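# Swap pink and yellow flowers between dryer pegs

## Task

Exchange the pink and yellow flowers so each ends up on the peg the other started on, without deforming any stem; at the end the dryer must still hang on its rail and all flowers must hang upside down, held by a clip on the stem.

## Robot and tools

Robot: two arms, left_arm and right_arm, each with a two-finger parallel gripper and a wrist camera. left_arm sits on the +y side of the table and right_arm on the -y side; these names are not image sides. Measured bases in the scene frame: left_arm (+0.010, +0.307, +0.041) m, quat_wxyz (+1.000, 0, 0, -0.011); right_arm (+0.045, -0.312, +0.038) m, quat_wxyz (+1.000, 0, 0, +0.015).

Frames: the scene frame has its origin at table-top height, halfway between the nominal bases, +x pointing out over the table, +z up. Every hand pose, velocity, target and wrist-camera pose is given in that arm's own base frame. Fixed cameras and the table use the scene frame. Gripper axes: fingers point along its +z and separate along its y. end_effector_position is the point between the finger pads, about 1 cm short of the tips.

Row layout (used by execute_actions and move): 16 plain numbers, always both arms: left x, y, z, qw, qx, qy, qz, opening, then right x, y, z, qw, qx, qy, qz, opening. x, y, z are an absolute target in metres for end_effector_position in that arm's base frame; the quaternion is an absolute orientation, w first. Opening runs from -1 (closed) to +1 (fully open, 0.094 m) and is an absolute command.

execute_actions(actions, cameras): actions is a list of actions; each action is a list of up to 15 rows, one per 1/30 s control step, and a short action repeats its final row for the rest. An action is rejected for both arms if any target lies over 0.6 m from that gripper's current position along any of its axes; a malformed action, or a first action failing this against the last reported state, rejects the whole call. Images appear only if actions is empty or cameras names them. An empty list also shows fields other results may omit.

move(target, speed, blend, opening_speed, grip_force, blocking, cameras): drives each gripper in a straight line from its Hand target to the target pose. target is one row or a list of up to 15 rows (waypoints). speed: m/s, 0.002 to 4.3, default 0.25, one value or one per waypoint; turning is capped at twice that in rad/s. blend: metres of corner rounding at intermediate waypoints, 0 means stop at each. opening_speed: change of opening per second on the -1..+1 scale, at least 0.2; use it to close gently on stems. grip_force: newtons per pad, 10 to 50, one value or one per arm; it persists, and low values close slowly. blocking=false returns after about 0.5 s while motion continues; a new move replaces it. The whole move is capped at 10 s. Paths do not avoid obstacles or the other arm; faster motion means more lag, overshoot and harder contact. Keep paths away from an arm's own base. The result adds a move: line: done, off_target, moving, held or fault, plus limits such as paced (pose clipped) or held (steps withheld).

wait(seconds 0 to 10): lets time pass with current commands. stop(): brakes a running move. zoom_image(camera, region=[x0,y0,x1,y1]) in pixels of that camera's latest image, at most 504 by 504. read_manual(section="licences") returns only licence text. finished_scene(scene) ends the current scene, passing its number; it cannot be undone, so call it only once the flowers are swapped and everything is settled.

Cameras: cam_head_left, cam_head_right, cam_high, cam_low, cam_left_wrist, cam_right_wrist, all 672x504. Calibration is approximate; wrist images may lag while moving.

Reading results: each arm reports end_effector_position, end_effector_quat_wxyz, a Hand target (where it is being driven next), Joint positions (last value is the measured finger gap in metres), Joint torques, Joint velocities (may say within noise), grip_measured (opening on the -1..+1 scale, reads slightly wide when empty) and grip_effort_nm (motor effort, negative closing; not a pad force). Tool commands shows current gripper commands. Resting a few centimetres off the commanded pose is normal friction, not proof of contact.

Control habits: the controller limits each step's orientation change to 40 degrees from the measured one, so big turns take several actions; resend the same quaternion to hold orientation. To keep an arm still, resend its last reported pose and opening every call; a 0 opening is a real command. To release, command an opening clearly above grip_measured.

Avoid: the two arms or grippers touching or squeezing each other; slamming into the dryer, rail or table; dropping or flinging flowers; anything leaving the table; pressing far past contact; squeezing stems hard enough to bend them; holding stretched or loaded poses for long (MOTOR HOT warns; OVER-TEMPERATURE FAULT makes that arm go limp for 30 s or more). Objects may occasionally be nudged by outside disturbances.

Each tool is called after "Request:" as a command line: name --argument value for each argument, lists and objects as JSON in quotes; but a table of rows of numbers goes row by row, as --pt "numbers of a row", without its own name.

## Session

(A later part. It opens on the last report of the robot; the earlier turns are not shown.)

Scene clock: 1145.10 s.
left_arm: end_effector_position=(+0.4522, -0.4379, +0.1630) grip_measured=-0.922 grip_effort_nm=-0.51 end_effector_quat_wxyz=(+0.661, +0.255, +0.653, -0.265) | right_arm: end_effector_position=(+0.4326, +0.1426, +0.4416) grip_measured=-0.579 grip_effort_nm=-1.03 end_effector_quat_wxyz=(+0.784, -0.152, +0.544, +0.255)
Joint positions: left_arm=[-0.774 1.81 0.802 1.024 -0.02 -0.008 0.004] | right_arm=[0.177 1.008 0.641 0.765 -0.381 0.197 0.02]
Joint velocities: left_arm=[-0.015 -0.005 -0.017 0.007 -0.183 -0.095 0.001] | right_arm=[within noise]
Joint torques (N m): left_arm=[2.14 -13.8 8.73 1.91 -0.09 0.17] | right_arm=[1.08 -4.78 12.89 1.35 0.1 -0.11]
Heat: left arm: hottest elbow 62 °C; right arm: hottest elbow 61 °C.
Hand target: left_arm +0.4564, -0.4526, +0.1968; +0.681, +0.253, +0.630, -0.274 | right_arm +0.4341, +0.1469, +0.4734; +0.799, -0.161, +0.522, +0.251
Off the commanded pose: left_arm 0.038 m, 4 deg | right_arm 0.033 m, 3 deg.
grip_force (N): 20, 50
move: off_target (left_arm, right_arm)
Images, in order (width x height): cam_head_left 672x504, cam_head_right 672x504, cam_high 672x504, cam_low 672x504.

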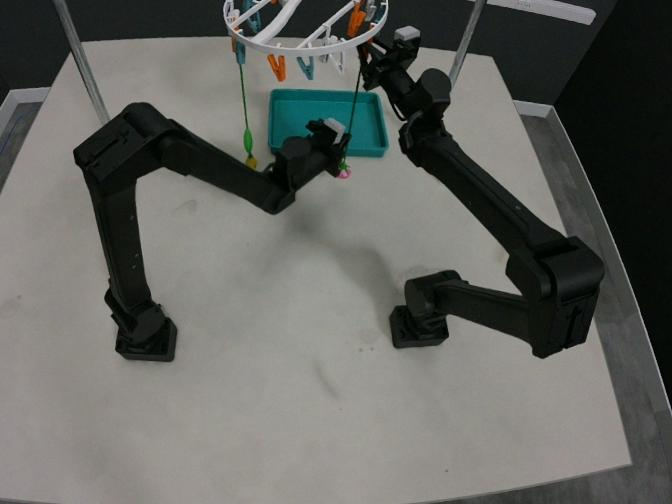

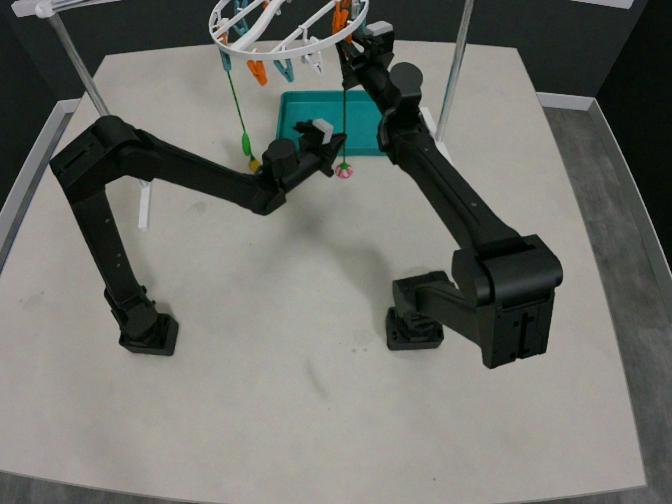

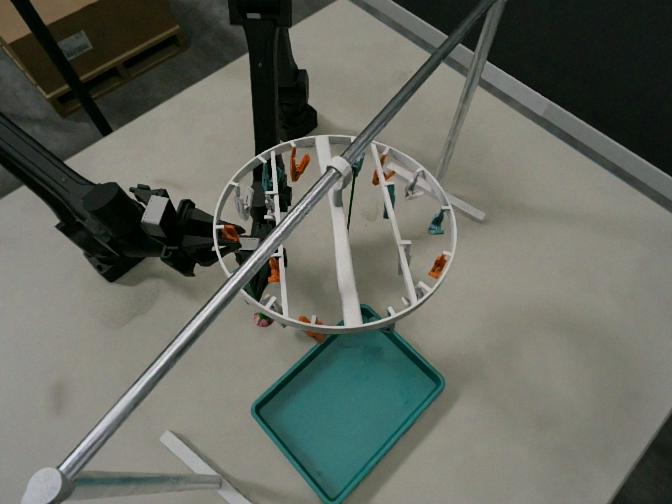

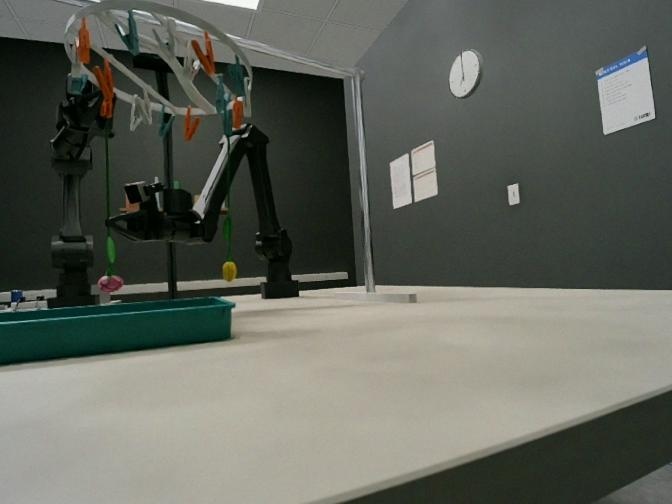

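Request:
move --target '[0.4580, -0.4540, 0.2050, 0.68147, 0.25286, 0.62995, -0.27354, -0.96, 0.4361, 0.1476, 0.4740, 0.79889, -0.16140, 0.52226, 0.25108, -0.66]' --speed 0.04 --grip_force '[20, 50]' --cameras '["cam_low", "cam_high", "cam_head_left", "cam_head_right"]'

Request:
zoom_image --camera "cam_high" --region '[225, 240, 255, 270]'

Request:
zoom_image --camera "cam_low" --region '[90, 90, 125, 130]'

Request:
zoom_image --camera "cam_head_left" --region '[345, 35, 385, 85]'

Scene clock: 1151.13 s.
left_arm: end_effector_position=(+0.4531, -0.4390, +0.1725) grip_measured=-0.922 grip_effort_nm=-0.51 end_effector_quat_wxyz=(+0.663, +0.255, +0.652, -0.266) | right_arm: end_effector_position=(+0.4326, +0.1426, +0.4416) grip_measured=-0.579 grip_effort_nm=-1.03 end_effector_quat_wxyz=(+0.784, -0.152, +0.544, +0.255)
Joint positions: left_arm=[-0.775 1.791 0.808 1.002 -0.021 -0.008 0.004] | right_arm=[0.177 1.008 0.641 0.765 -0.381 0.197 0.02]
Joint torques (N m): left_arm=[1.67 -13.8 8.75 1.78 -0.07 0.17] | right_arm=[1.32 -4.84 12.89 1.36 0.11 -0.12]
Heat: left arm: hottest elbow 62 °C; right arm: hottest elbow 61 °C.
Hand target: left_arm +0.4567, -0.4526, +0.2052; +0.681, +0.253, +0.630, -0.274 | right_arm +0.4341, +0.1469, +0.4734; +0.799, -0.161, +0.522, +0.251
Off the commanded pose: left_arm 0.036 m, 3 deg | right_arm 0.033 m, 3 deg.
grip_force (N): 20, 50
move: off_target (left_arm, right_arm)
Images, in order (width x height): cam_head_left 672x504, cam_head_right 672x504, cam_high 672x504, cam_low 672x504.

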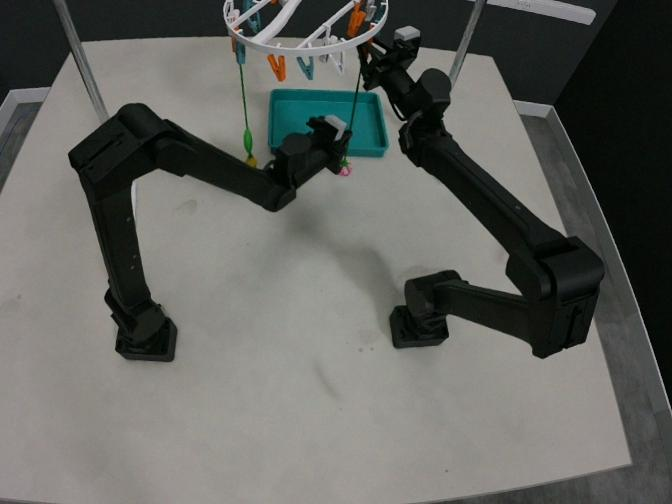

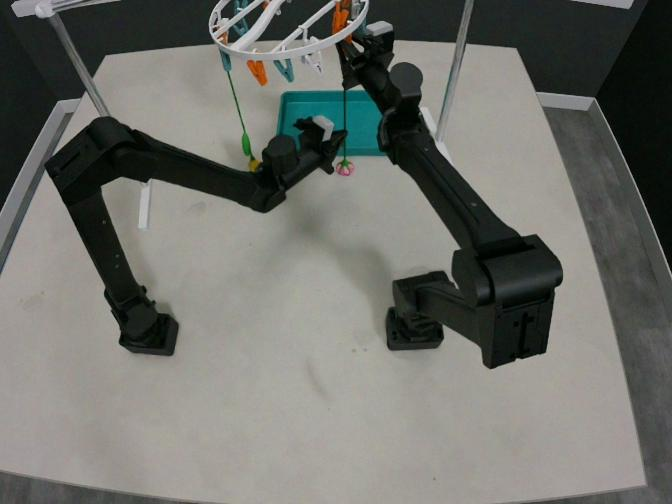

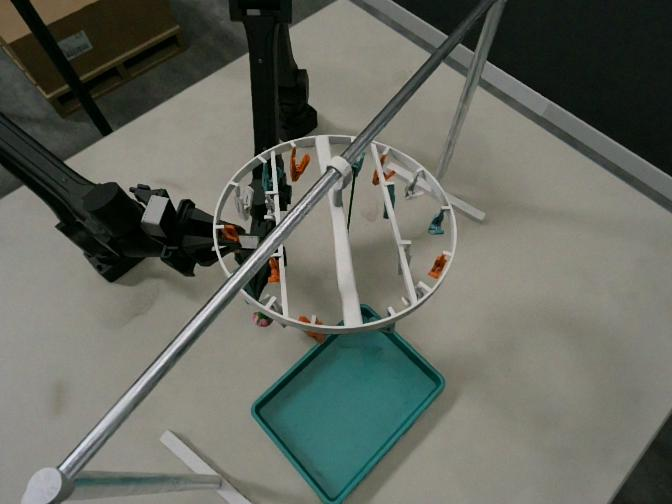

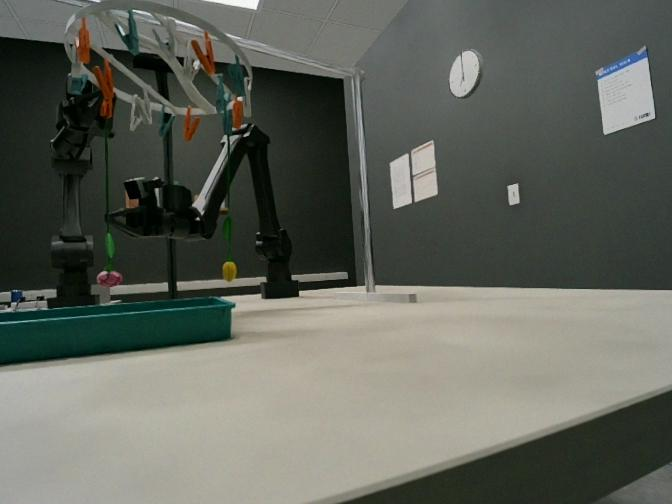

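Scaled by 16.800 from the camera's 672x504 image, which has a finer 960x720 frame.

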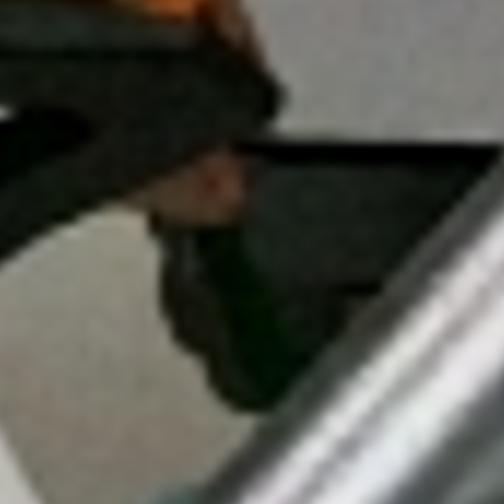

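Scaled by 12.600 from the camera's 672x504 image, which has a finer 960x720 frame.

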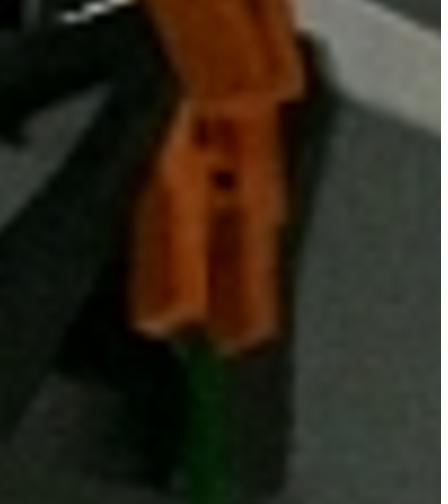

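Scaled by 10.080 from the camera's 672x504 image, which has a finer 960x720 frame.

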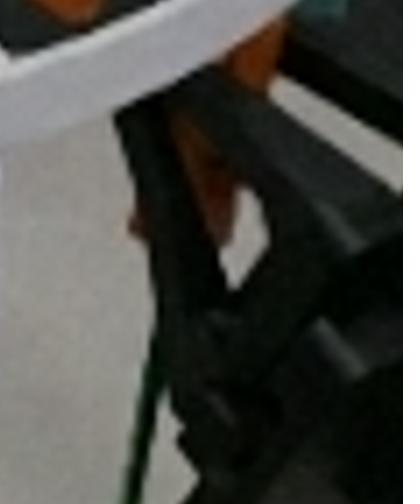

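Request:
move --target '[0.4572, -0.4540, 0.2110, 0.68286, 0.25230, 0.62844, -0.27411, -0.96, 0.4361, 0.1476, 0.4740, 0.79889, -0.16140, 0.52226, 0.25108, -0.66]' --speed 0.04 --grip_force '[20, 50]' --cameras '["cam_low", "cam_high", "cam_head_left", "cam_head_right"]'

Request:
zoom_image --camera "cam_high" --region '[225, 240, 255, 270]'

Request:
zoom_image --camera "cam_low" --region '[90, 90, 125, 130]'

Request:
zoom_image --camera "cam_head_right" --region '[325, 30, 365, 80]'

Scene clock: 1162.80 s.
left_arm: end_effector_position=(+0.4523, -0.4391, +0.1774) grip_measured=-0.922 grip_effort_nm=-0.51 end_effector_quat_wxyz=(+0.664, +0.254, +0.651, -0.266) | right_arm: end_effector_position=(+0.4326, +0.1426, +0.4416) grip_measured=-0.579 grip_effort_nm=-1.03 end_effector_quat_wxyz=(+0.784, -0.152, +0.544, +0.255)
Joint positions: left_arm=[-0.776 1.779 0.808 0.994 -0.021 -0.008 0.004] | right_arm=[0.177 1.008 0.641 0.765 -0.381 0.197 0.02]
Joint torques (N m): left_arm=[1.61 -13.8 8.85 1.76 -0.06 0.17] | right_arm=[1.14 -4.84 12.93 1.43 0.12 -0.11]
Heat: left arm: hottest elbow 63 °C; right arm: hottest elbow 60 °C.
Hand target: left_arm +0.4558, -0.4526, +0.2112; +0.683, +0.252, +0.628, -0.274 | right_arm +0.4341, +0.1469, +0.4734; +0.799, -0.161, +0.522, +0.251
Off the commanded pose: left_arm 0.037 m, 3 deg | right_arm 0.033 m, 3 deg.
grip_force (N): 20, 50
move: off_target (left_arm, right_arm)
Images, in order (width x height): cam_head_left 672x504, cam_head_right 672x504, cam_high 672x504, cam_low 672x504.

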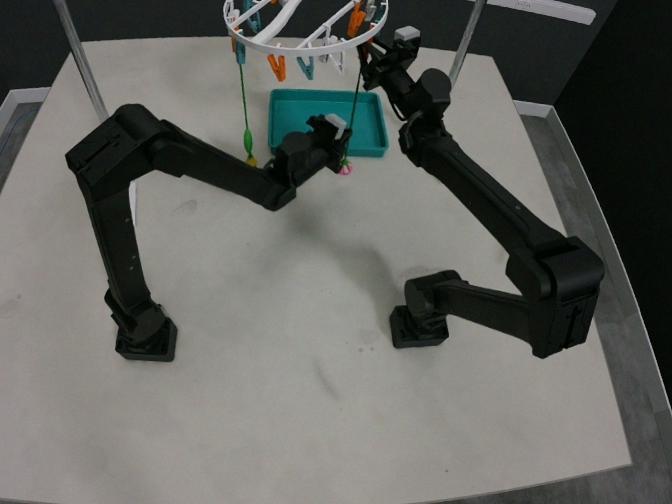

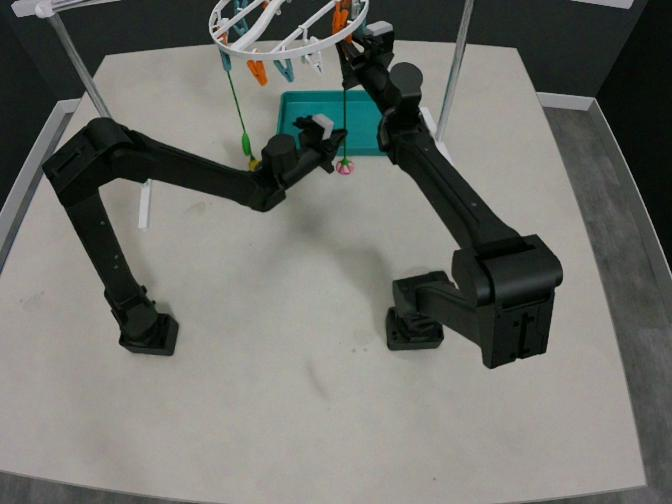

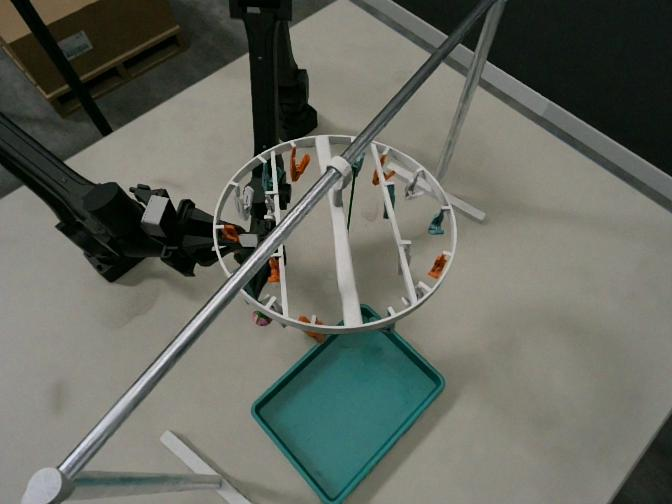

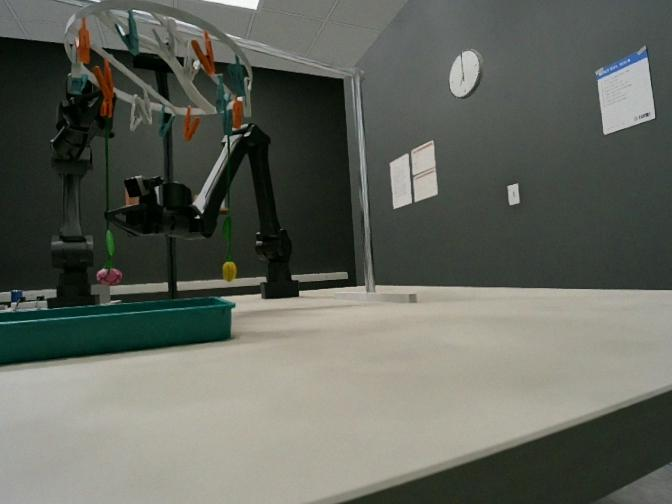

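Scaled by 16.800 from the camera's 672x504 image, which has a finer 960x720 frame.

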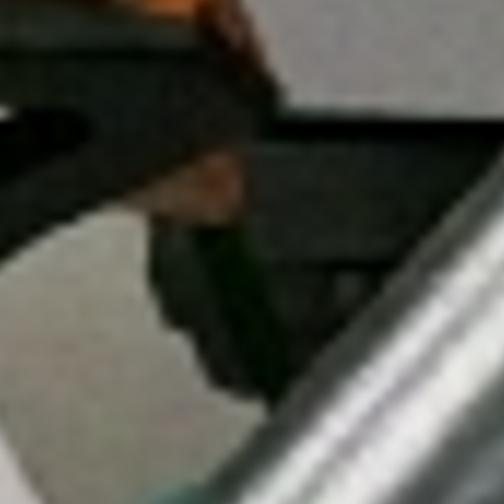

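Scaled by 12.600 from the camera's 672x504 image, which has a finer 960x720 frame.

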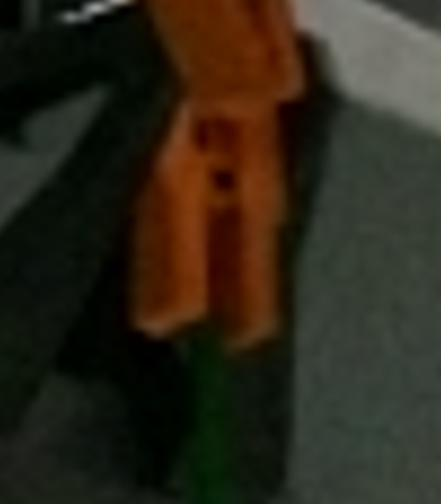

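Scaled by 10.080 from the camera's 672x504 image, which has a finer 960x720 frame.

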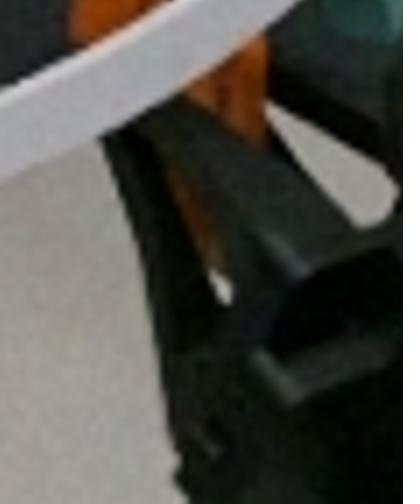

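Request:
zoom_image --camera "cam_low" --region '[98, 105, 116, 125]'

Request:
zoom_image --camera "cam_low" --region '[85, 80, 140, 310]'

Scaled by 25.200 from the camera's 672x504 image, which has a finer 960x720 frame.

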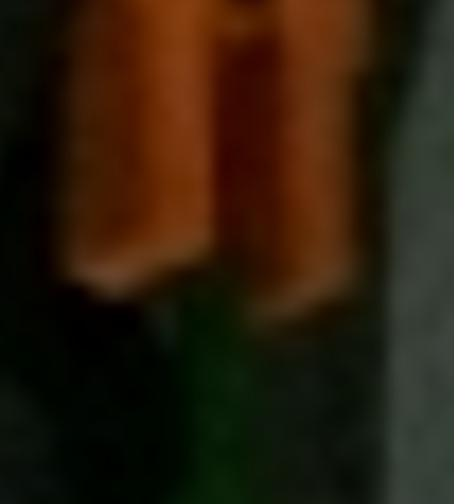

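Scaled by 2.191 from the camera's 672x504 image, which has a finer 960x720 frame.

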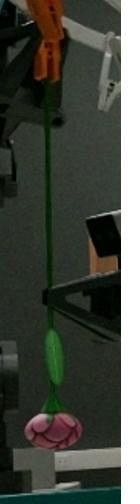

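Request:
move --target '[0.4567, -0.4543, 0.2205, 0.68425, 0.25176, 0.62693, -0.27468, -0.96, 0.4361, 0.1476, 0.4740, 0.79889, -0.16140, 0.52226, 0.25108, -0.66]' --speed 0.04 --grip_force '[20, 50]' --cameras '["cam_low", "cam_high", "cam_head_left", "cam_left_wrist"]'

Request:
zoom_image --camera "cam_high" --region '[225, 240, 255, 270]'

Request:
zoom_image --camera "cam_low" --region '[98, 105, 116, 125]'

Request:
zoom_image --camera "cam_head_left" --region '[345, 35, 385, 85]'

Scene clock: 1195.77 s.
left_arm: end_effector_position=(+0.4513, -0.4388, +0.1852) grip_measured=-0.922 grip_effort_nm=-0.51 end_effector_quat_wxyz=(+0.664, +0.254, +0.650, -0.266) | right_arm: end_effector_position=(+0.4326, +0.1426, +0.4416) grip_measured=-0.579 grip_effort_nm=-1.03 end_effector_quat_wxyz=(+0.784, -0.152, +0.544, +0.255)
Joint positions: left_arm=[-0.777 1.758 0.808 0.974 -0.022 -0.008 0.004] | right_arm=[0.177 1.008 0.641 0.765 -0.381 0.197 0.02]
Joint torques (N m): left_arm=[1.67 -13.63 9.24 1.8 -0.08 0.16] | right_arm=[1.2 -4.66 12.92 1.42 0.1 -0.11]
Heat: left arm: hottest elbow 64 °C; right arm: hottest elbow 61 °C.
Hand target: left_arm +0.4551, -0.4527, +0.2209; +0.684, +0.251, +0.627, -0.275 | right_arm +0.4341, +0.1469, +0.4734; +0.799, -0.161, +0.522, +0.251
Off the commanded pose: left_arm 0.039 m, 4 deg | right_arm 0.033 m, 3 deg.
grip_force (N): 20, 50
move: off_target (left_arm, right_arm)
camera_calibration:
cam_left_wrist: T_world_to_cam=[[-0.680898, -0.732362, -0.00490249, -0.0132589], [-0.288813, 0.274657, -0.917143, 0.45847], [0.673027, -0.623065, -0.398529, -0.410928], [0, 0, 0, 1]] pos_world=[0.39995, -0.391667, 0.256651]
Images, in order (width x height): cam_head_left 672x504, cam_high 672x504, cam_low 672x504, cam_left_wrist 672x504.

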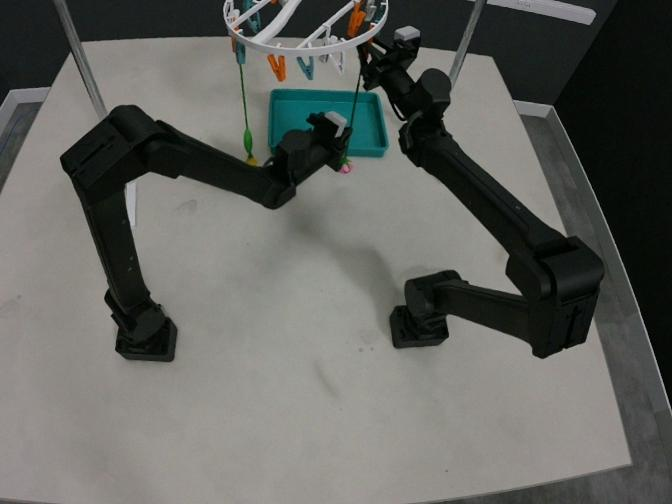

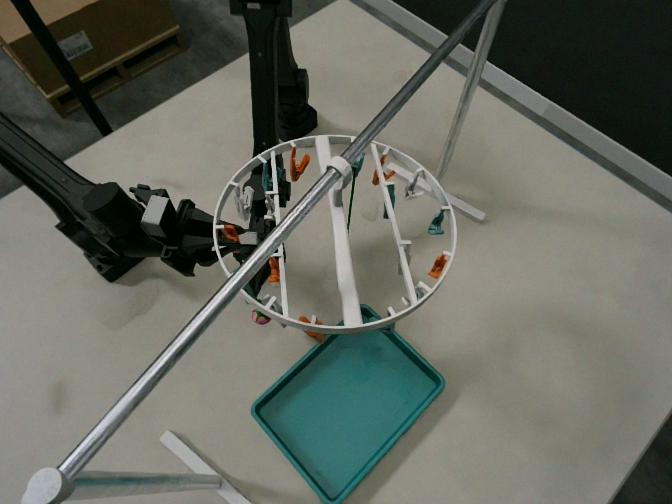

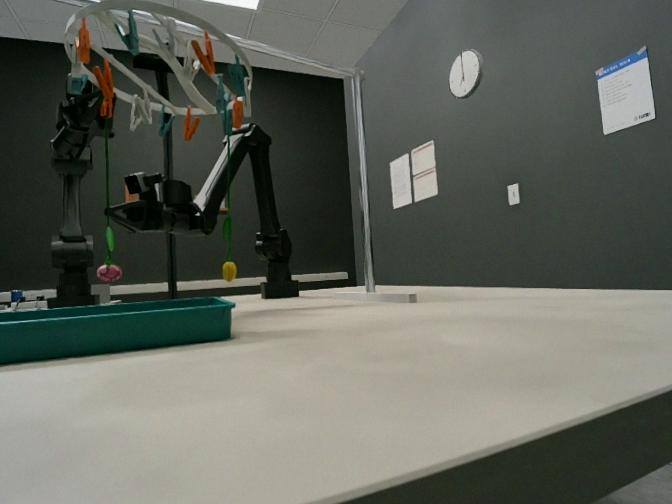

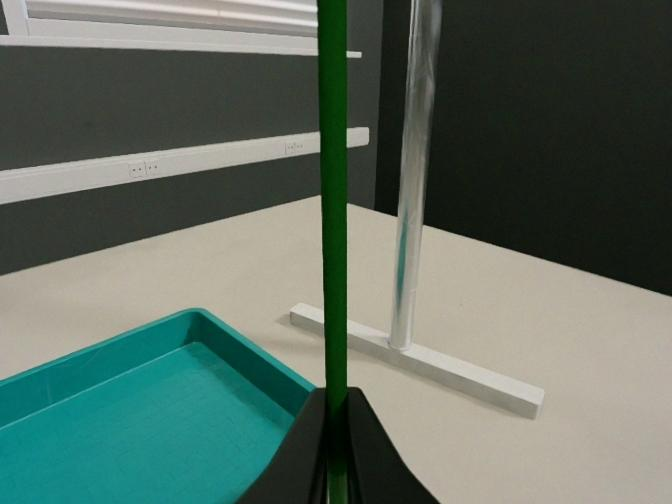

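Scaled by 16.800 from the camera's 672x504 image, which has a finer 960x720 frame.

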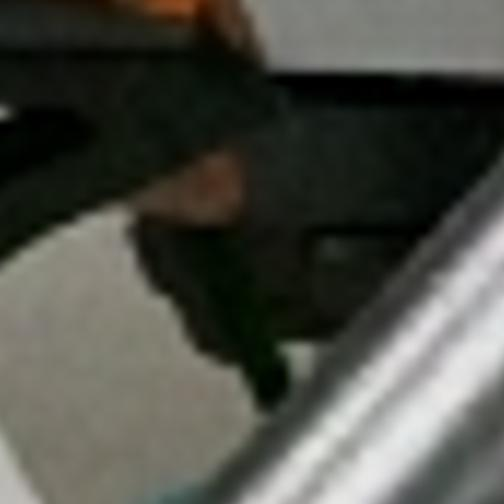

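Scaled by 25.200 from the camera's 672x504 image, which has a finer 960x720 frame.

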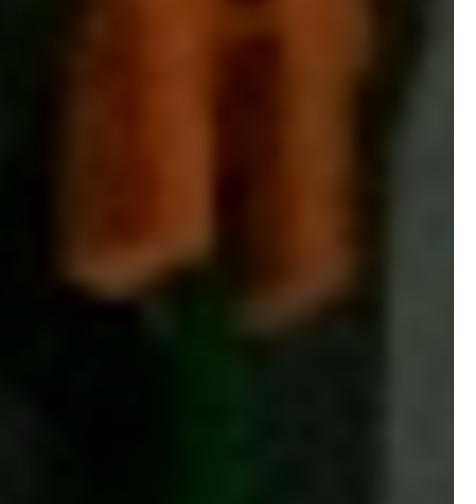

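Scaled by 10.080 from the camera's 672x504 image, which has a finer 960x720 frame.

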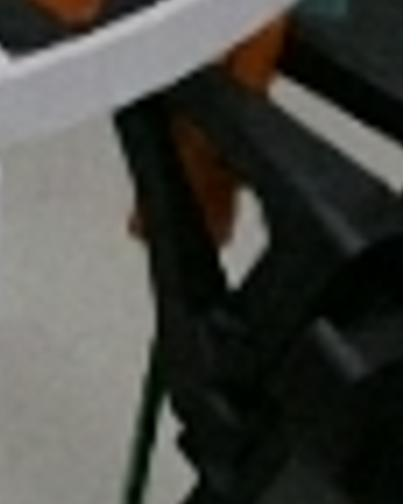

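Request:
move --target '[0.4567, -0.4543, 0.2205, 0.68425, 0.25176, 0.62693, -0.27468, -0.96, 0.4361, 0.1476, 0.4740, 0.79889, -0.16140, 0.52226, 0.25108, 0.05]' --speed 0.04 --opening_speed 0.5 --grip_force '[20, 50]' --cameras '["cam_low", "cam_high", "cam_head_left", "cam_right_wrist"]'

Request:
zoom_image --camera "cam_low" --region '[90, 90, 125, 130]'

Request:
zoom_image --camera "cam_right_wrist" --region '[200, 280, 480, 504]'

Scene clock: 1202.57 s.
left_arm: end_effector_position=(+0.4513, -0.4386, +0.1864) grip_measured=-0.922 grip_effort_nm=-0.51 end_effector_quat_wxyz=(+0.665, +0.254, +0.650, -0.266) | right_arm: end_effector_position=(+0.4325, +0.1428, +0.4416) grip_measured=+0.048 grip_effort_nm=0.08 end_effector_quat_wxyz=(+0.784, -0.152, +0.544, +0.255)
Joint positions: left_arm=[-0.777 1.756 0.808 0.974 -0.023 -0.008 0.004] | right_arm=[0.177 1.008 0.641 0.765 -0.381 0.197 0.049]
Joint torques (N m): left_arm=[1.61 -13.45 9.25 1.77 -0.07 0.17] | right_arm=[1.14 -4.66 12.9 1.33 0.11 -0.11]
Heat: left arm: hottest elbow 65 °C; right arm: hottest elbow 61 °C.
Hand target: left_arm +0.4552, -0.4528, +0.2208; +0.684, +0.251, +0.627, -0.275 | right_arm +0.4341, +0.1470, +0.4734; +0.799, -0.161, +0.522, +0.251
Off the commanded pose: left_arm 0.038 m, 4 deg | right_arm 0.033 m, 3 deg.
grip_force (N): 20, 50
move: off_target (left_arm, right_arm)
camera_calibration:
cam_right_wrist: T_world_to_cam=[[0.56835, -0.822288, -0.0286507, -0.116825], [-0.0648417, -0.0100497, -0.997845, 0.510457], [0.820228, 0.568983, -0.0590303, -0.32114], [0, 0, 0, 1]] pos_world=[0.362905, 0.0917897, 0.487053]
Images, in order (width x height): cam_head_left 672x504, cam_high 672x504, cam_low 672x504, cam_right_wrist 672x504.

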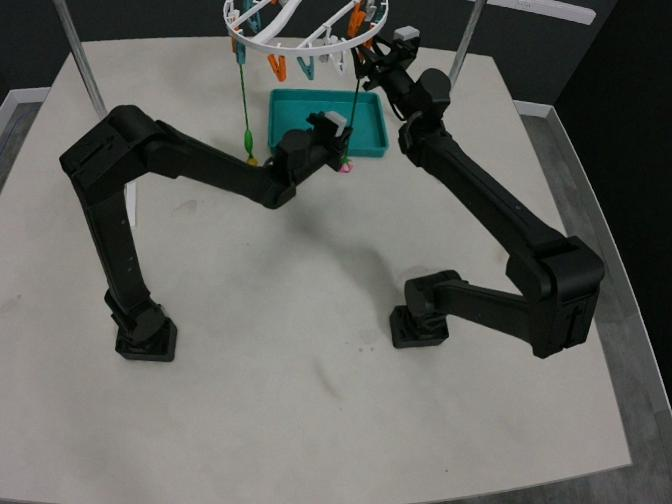

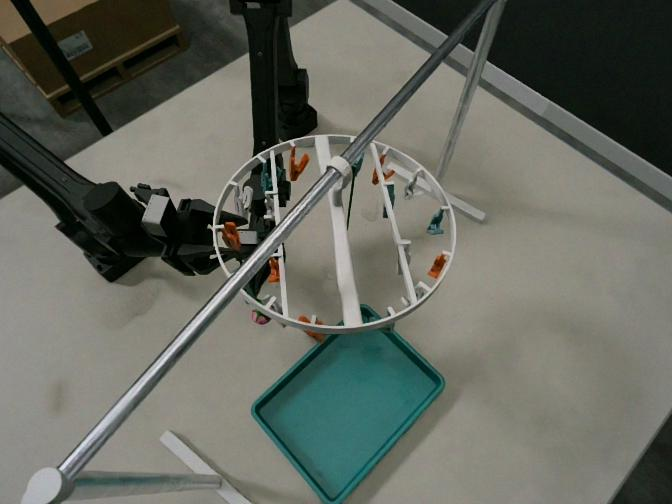

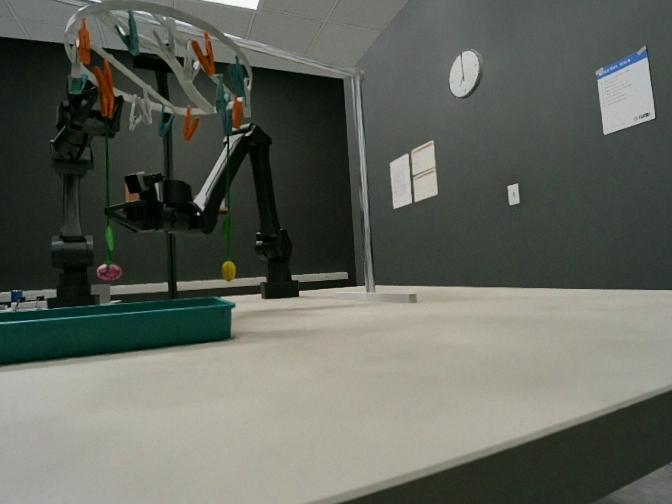

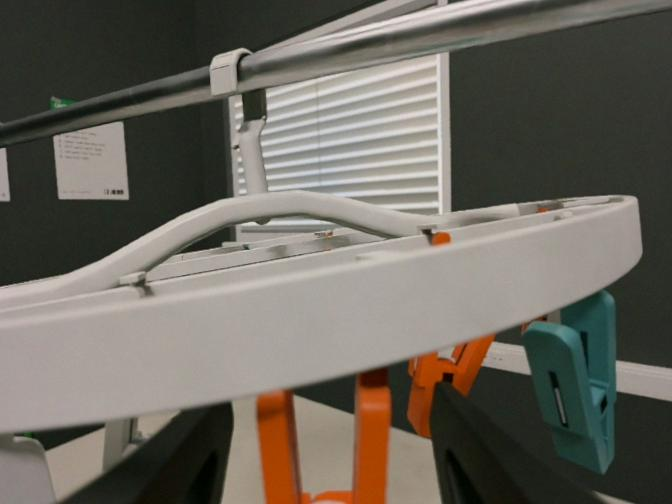

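Scaled by 12.600 from the camera's 672x504 image, which has a finer 960x720 frame.

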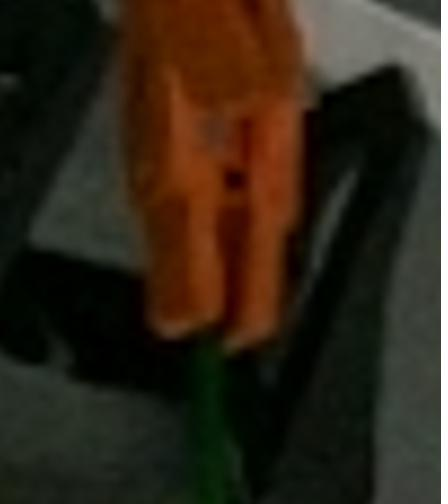

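Scaled by 1.800 from the camera's 672x504 image, which has a finer 960x720 frame.

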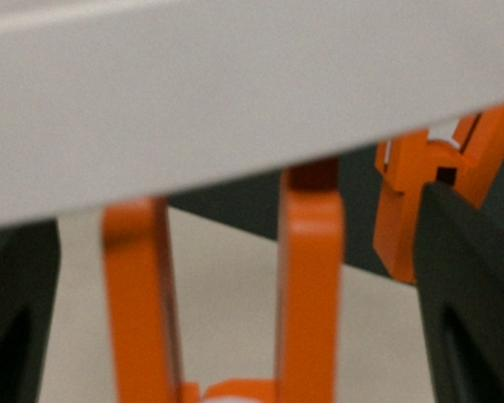

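Request:
move --target '[0.4567, -0.4543, 0.2205, 0.68425, 0.25176, 0.62693, -0.27468, -0.96, 0.3705, 0.1018, 0.4450, 0.79889, -0.16140, 0.52226, 0.25108, 0.05]' --speed 0.12 --grip_force '[20, 50]' --cameras '["cam_low", "cam_right_wrist"]'

Request:
zoom_image --camera "cam_right_wrist" --region '[220, 150, 480, 504]'

Request:
zoom_image --camera "cam_low" --region '[80, 60, 140, 130]'

Scene clock: 1209.13 s.
left_arm: end_effector_position=(+0.4520, -0.4397, +0.1924) grip_measured=-0.922 grip_effort_nm=-0.51 end_effector_quat_wxyz=(+0.669, +0.253, +0.646, -0.268) | right_arm: end_effector_position=(+0.3717, +0.1055, +0.4483) grip_measured=+0.049 grip_effort_nm=0.08 end_effector_quat_wxyz=(+0.801, -0.168, +0.519, +0.248)
Joint positions: left_arm=[-0.777 1.75 0.814 0.974 -0.023 -0.007 0.004] | right_arm=[0.06 0.809 0.523 0.765 -0.501 0.233 0.049]
Joint torques (N m): left_arm=[1.73 -13.04 9.06 1.74 -0.06 0.16] | right_arm=[-0.26 -2.08 7.99 1.65 0.05 0.18]
Heat: left arm: hottest elbow 65 °C; right arm: hottest elbow 61 °C.
Hand target: left_arm +0.4554, -0.4532, +0.2209; +0.684, +0.251, +0.627, -0.275 | right_arm +0.3705, +0.1019, +0.4450; +0.799, -0.161, +0.522, +0.251
Off the commanded pose: left_arm 0.032 m, 3 deg | right_arm 0.005 m, 1 deg.
grip_force (N): 20, 50
move: off_target (left_arm)
camera_calibration:
cam_right_wrist: T_world_to_cam=[[0.572014, -0.819964, 0.0214046, -0.136803], [0.00266138, -0.02424, -0.999703, 0.490128], [0.820239, 0.571901, -0.0116834, -0.271187], [0, 0, 0, 1]] pos_world=[0.299387, 0.0547989, 0.489742]
Images, in order (width x height): cam_low 672x504, cam_right_wrist 672x504.

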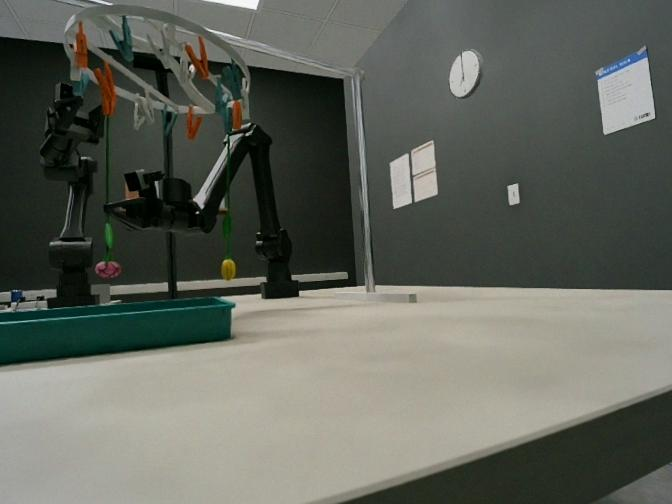

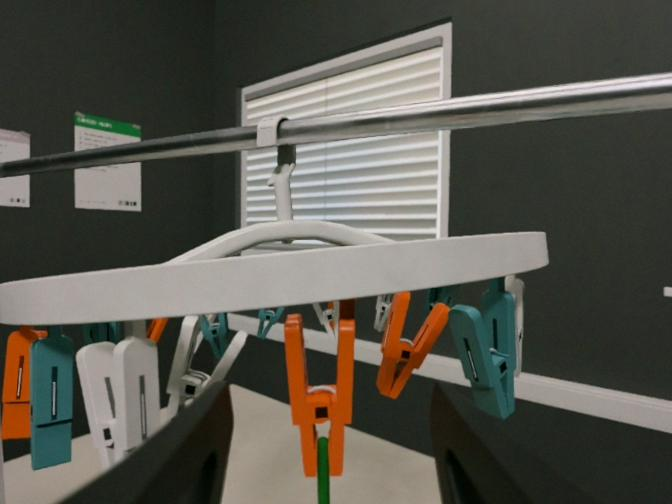

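Scaled by 1.424 from the camera's 672x504 image, which has a finer 960x720 frame.

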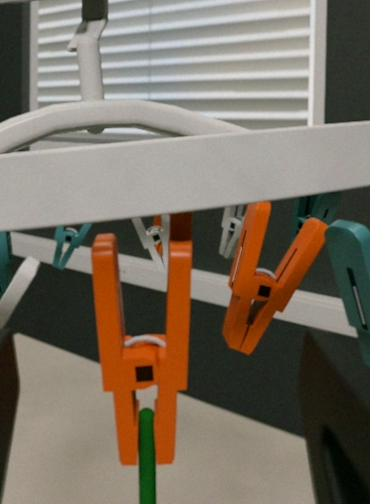

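Scaled by 7.200 from the camera's 672x504 image, which has a finer 960x720 frame.

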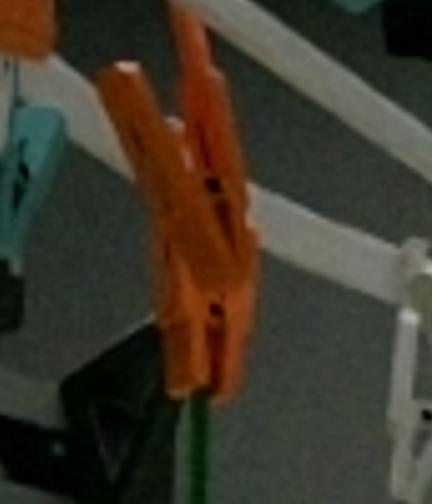

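Request:
move --pt "0.4567 -0.4543 0.2205 0.68425 0.25176 0.62693 -0.27468 -0.3 0.3500 0.0900 0.4300 0.79889 -0.16140 0.52226 0.25108 0.05" --pt "0.4567 -0.4543 0.2205 0.68425 0.25176 0.62693 -0.27468 0.2 0.3300 0.0800 0.4200 0.79889 -0.16140 0.52226 0.25108 0.05" --pt "0.4350 -0.4330 0.2160 0.68425 0.25176 0.62693 -0.27468 0.2 0.3300 0.0800 0.4200 0.79889 -0.16140 0.52226 0.25108 0.05" --pt "0.3800 -0.3800 0.2100 0.68425 0.25176 0.62693 -0.27468 0.2 0.3300 0.0800 0.4200 0.79889 -0.16140 0.52226 0.25108 0.05" --speed '[0.1, 0.1, 0.08, 0.15]' --opening_speed 0.5 --blend '[0, 0, 0.01, 0]' --grip_force '[20, 50]' --cameras '["cam_low", "cam_right_wrist", "cam_high", "cam_left_wrist"]'

Request:
zoom_image --camera "cam_low" --region '[60, 10, 280, 310]'

Request:
zoom_image --camera "cam_right_wrist" --region '[180, 150, 480, 504]'

Scene clock: 1220.57 s.
left_arm: end_effector_position=(+0.3861, -0.3775, +0.1956) grip_measured=+0.198 grip_effort_nm=0.06 end_effector_quat_wxyz=(+0.672, +0.251, +0.642, -0.270) | right_arm: end_effector_position=(+0.3325, +0.0830, +0.4214) grip_measured=+0.049 grip_effort_nm=0.07 end_effector_quat_wxyz=(+0.798, -0.166, +0.524, +0.249)
Joint positions: left_arm=[-0.782 1.576 0.557 1.067 -0.027 -0.007 0.056] | right_arm=[-0.04 0.675 0.402 0.769 -0.588 0.288 0.049]
Joint torques (N m): left_arm=[1.61 -10.29 5.19 3.04 -0.08 0.17] | right_arm=[-0.21 0.03 7.92 2.14 0.09 0.2]
Heat: left arm: hottest elbow 64 °C; right arm: hottest elbow 59 °C.
Hand target: left_arm +0.3801, -0.3800, +0.2099; +0.684, +0.252, +0.627, -0.275 | right_arm +0.3300, +0.0801, +0.4200; +0.799, -0.161, +0.522, +0.251
Off the commanded pose: left_arm 0.016 m, 2 deg | right_arm 0.004 m, 1 deg.
grip_force (N): 20, 50
move: off_target (left_arm); target 2's new opening was sent with left_arm's hand 0.032 m and 3 deg from that target
camera_calibration:
cam_left_wrist: T_world_to_cam=[[-0.681044, -0.732224, -0.00519582, -0.0125503], [-0.272356, 0.259894, -0.926433, 0.422245], [0.679707, -0.629526, -0.376425, -0.333964], [0, 0, 0, 1]] pos_world=[0.333451, -0.329167, 0.265404]
cam_right_wrist: T_world_to_cam=[[0.572455, -0.819818, 0.0138749, -0.12927], [-0.00934566, -0.0234448, -0.999681, 0.466671], [0.819883, 0.572143, -0.0210828, -0.222384], [0, 0, 0, 1]] pos_world=[0.260691, 0.032199, 0.463627]
Images, in order (width x height): cam_high 672x504, cam_low 672x504, cam_left_wrist 672x504, cam_right_wrist 672x504.

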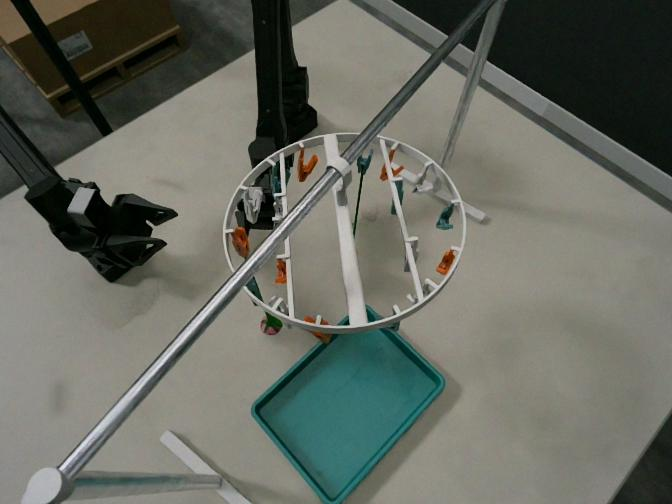

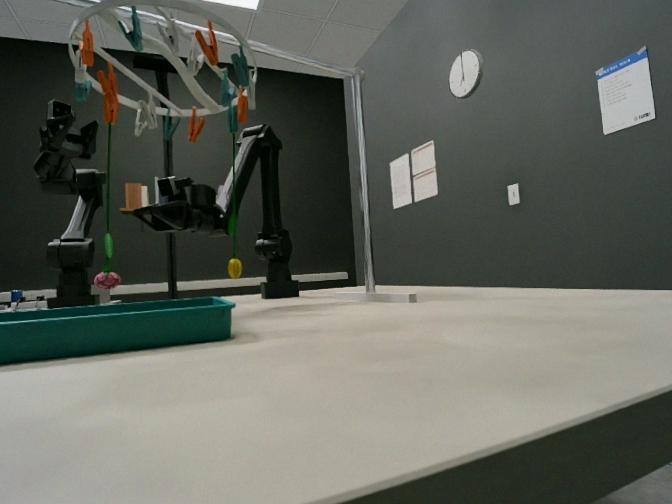

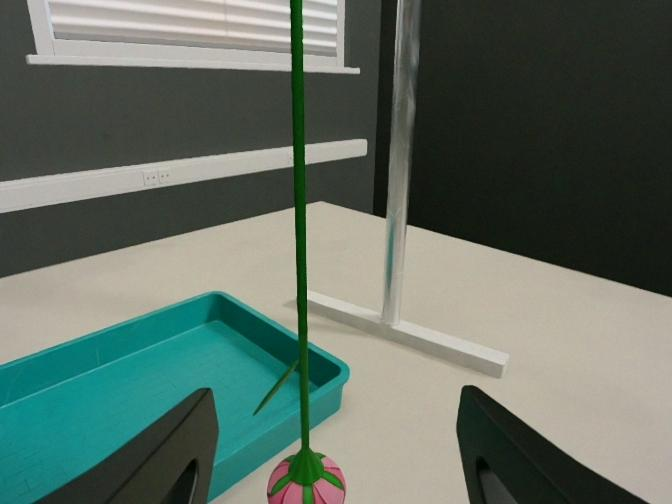

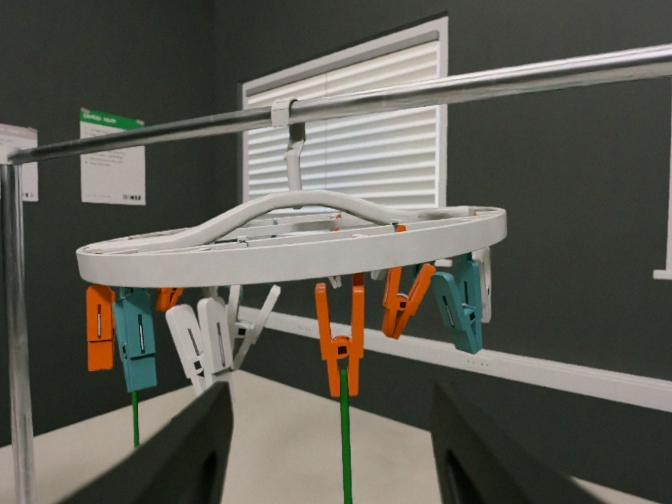

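Scaled by 1.680 from the camera's 672x504 image, which has a finer 960x720 frame.

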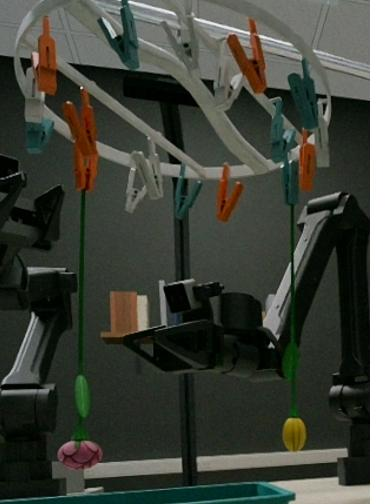

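Scaled by 1.424 from the camera's 672x504 image, which has a finer 960x720 frame.

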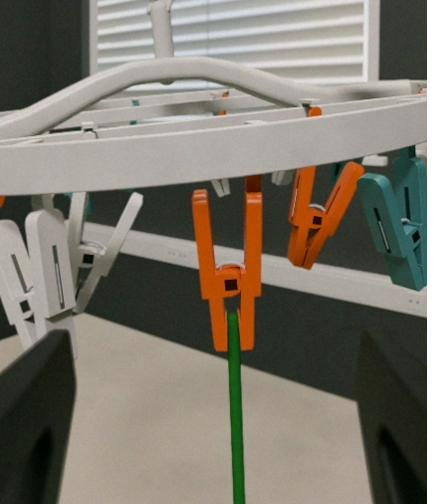

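Request:
finished_scene --scene 2

The scene is finished: the task was done.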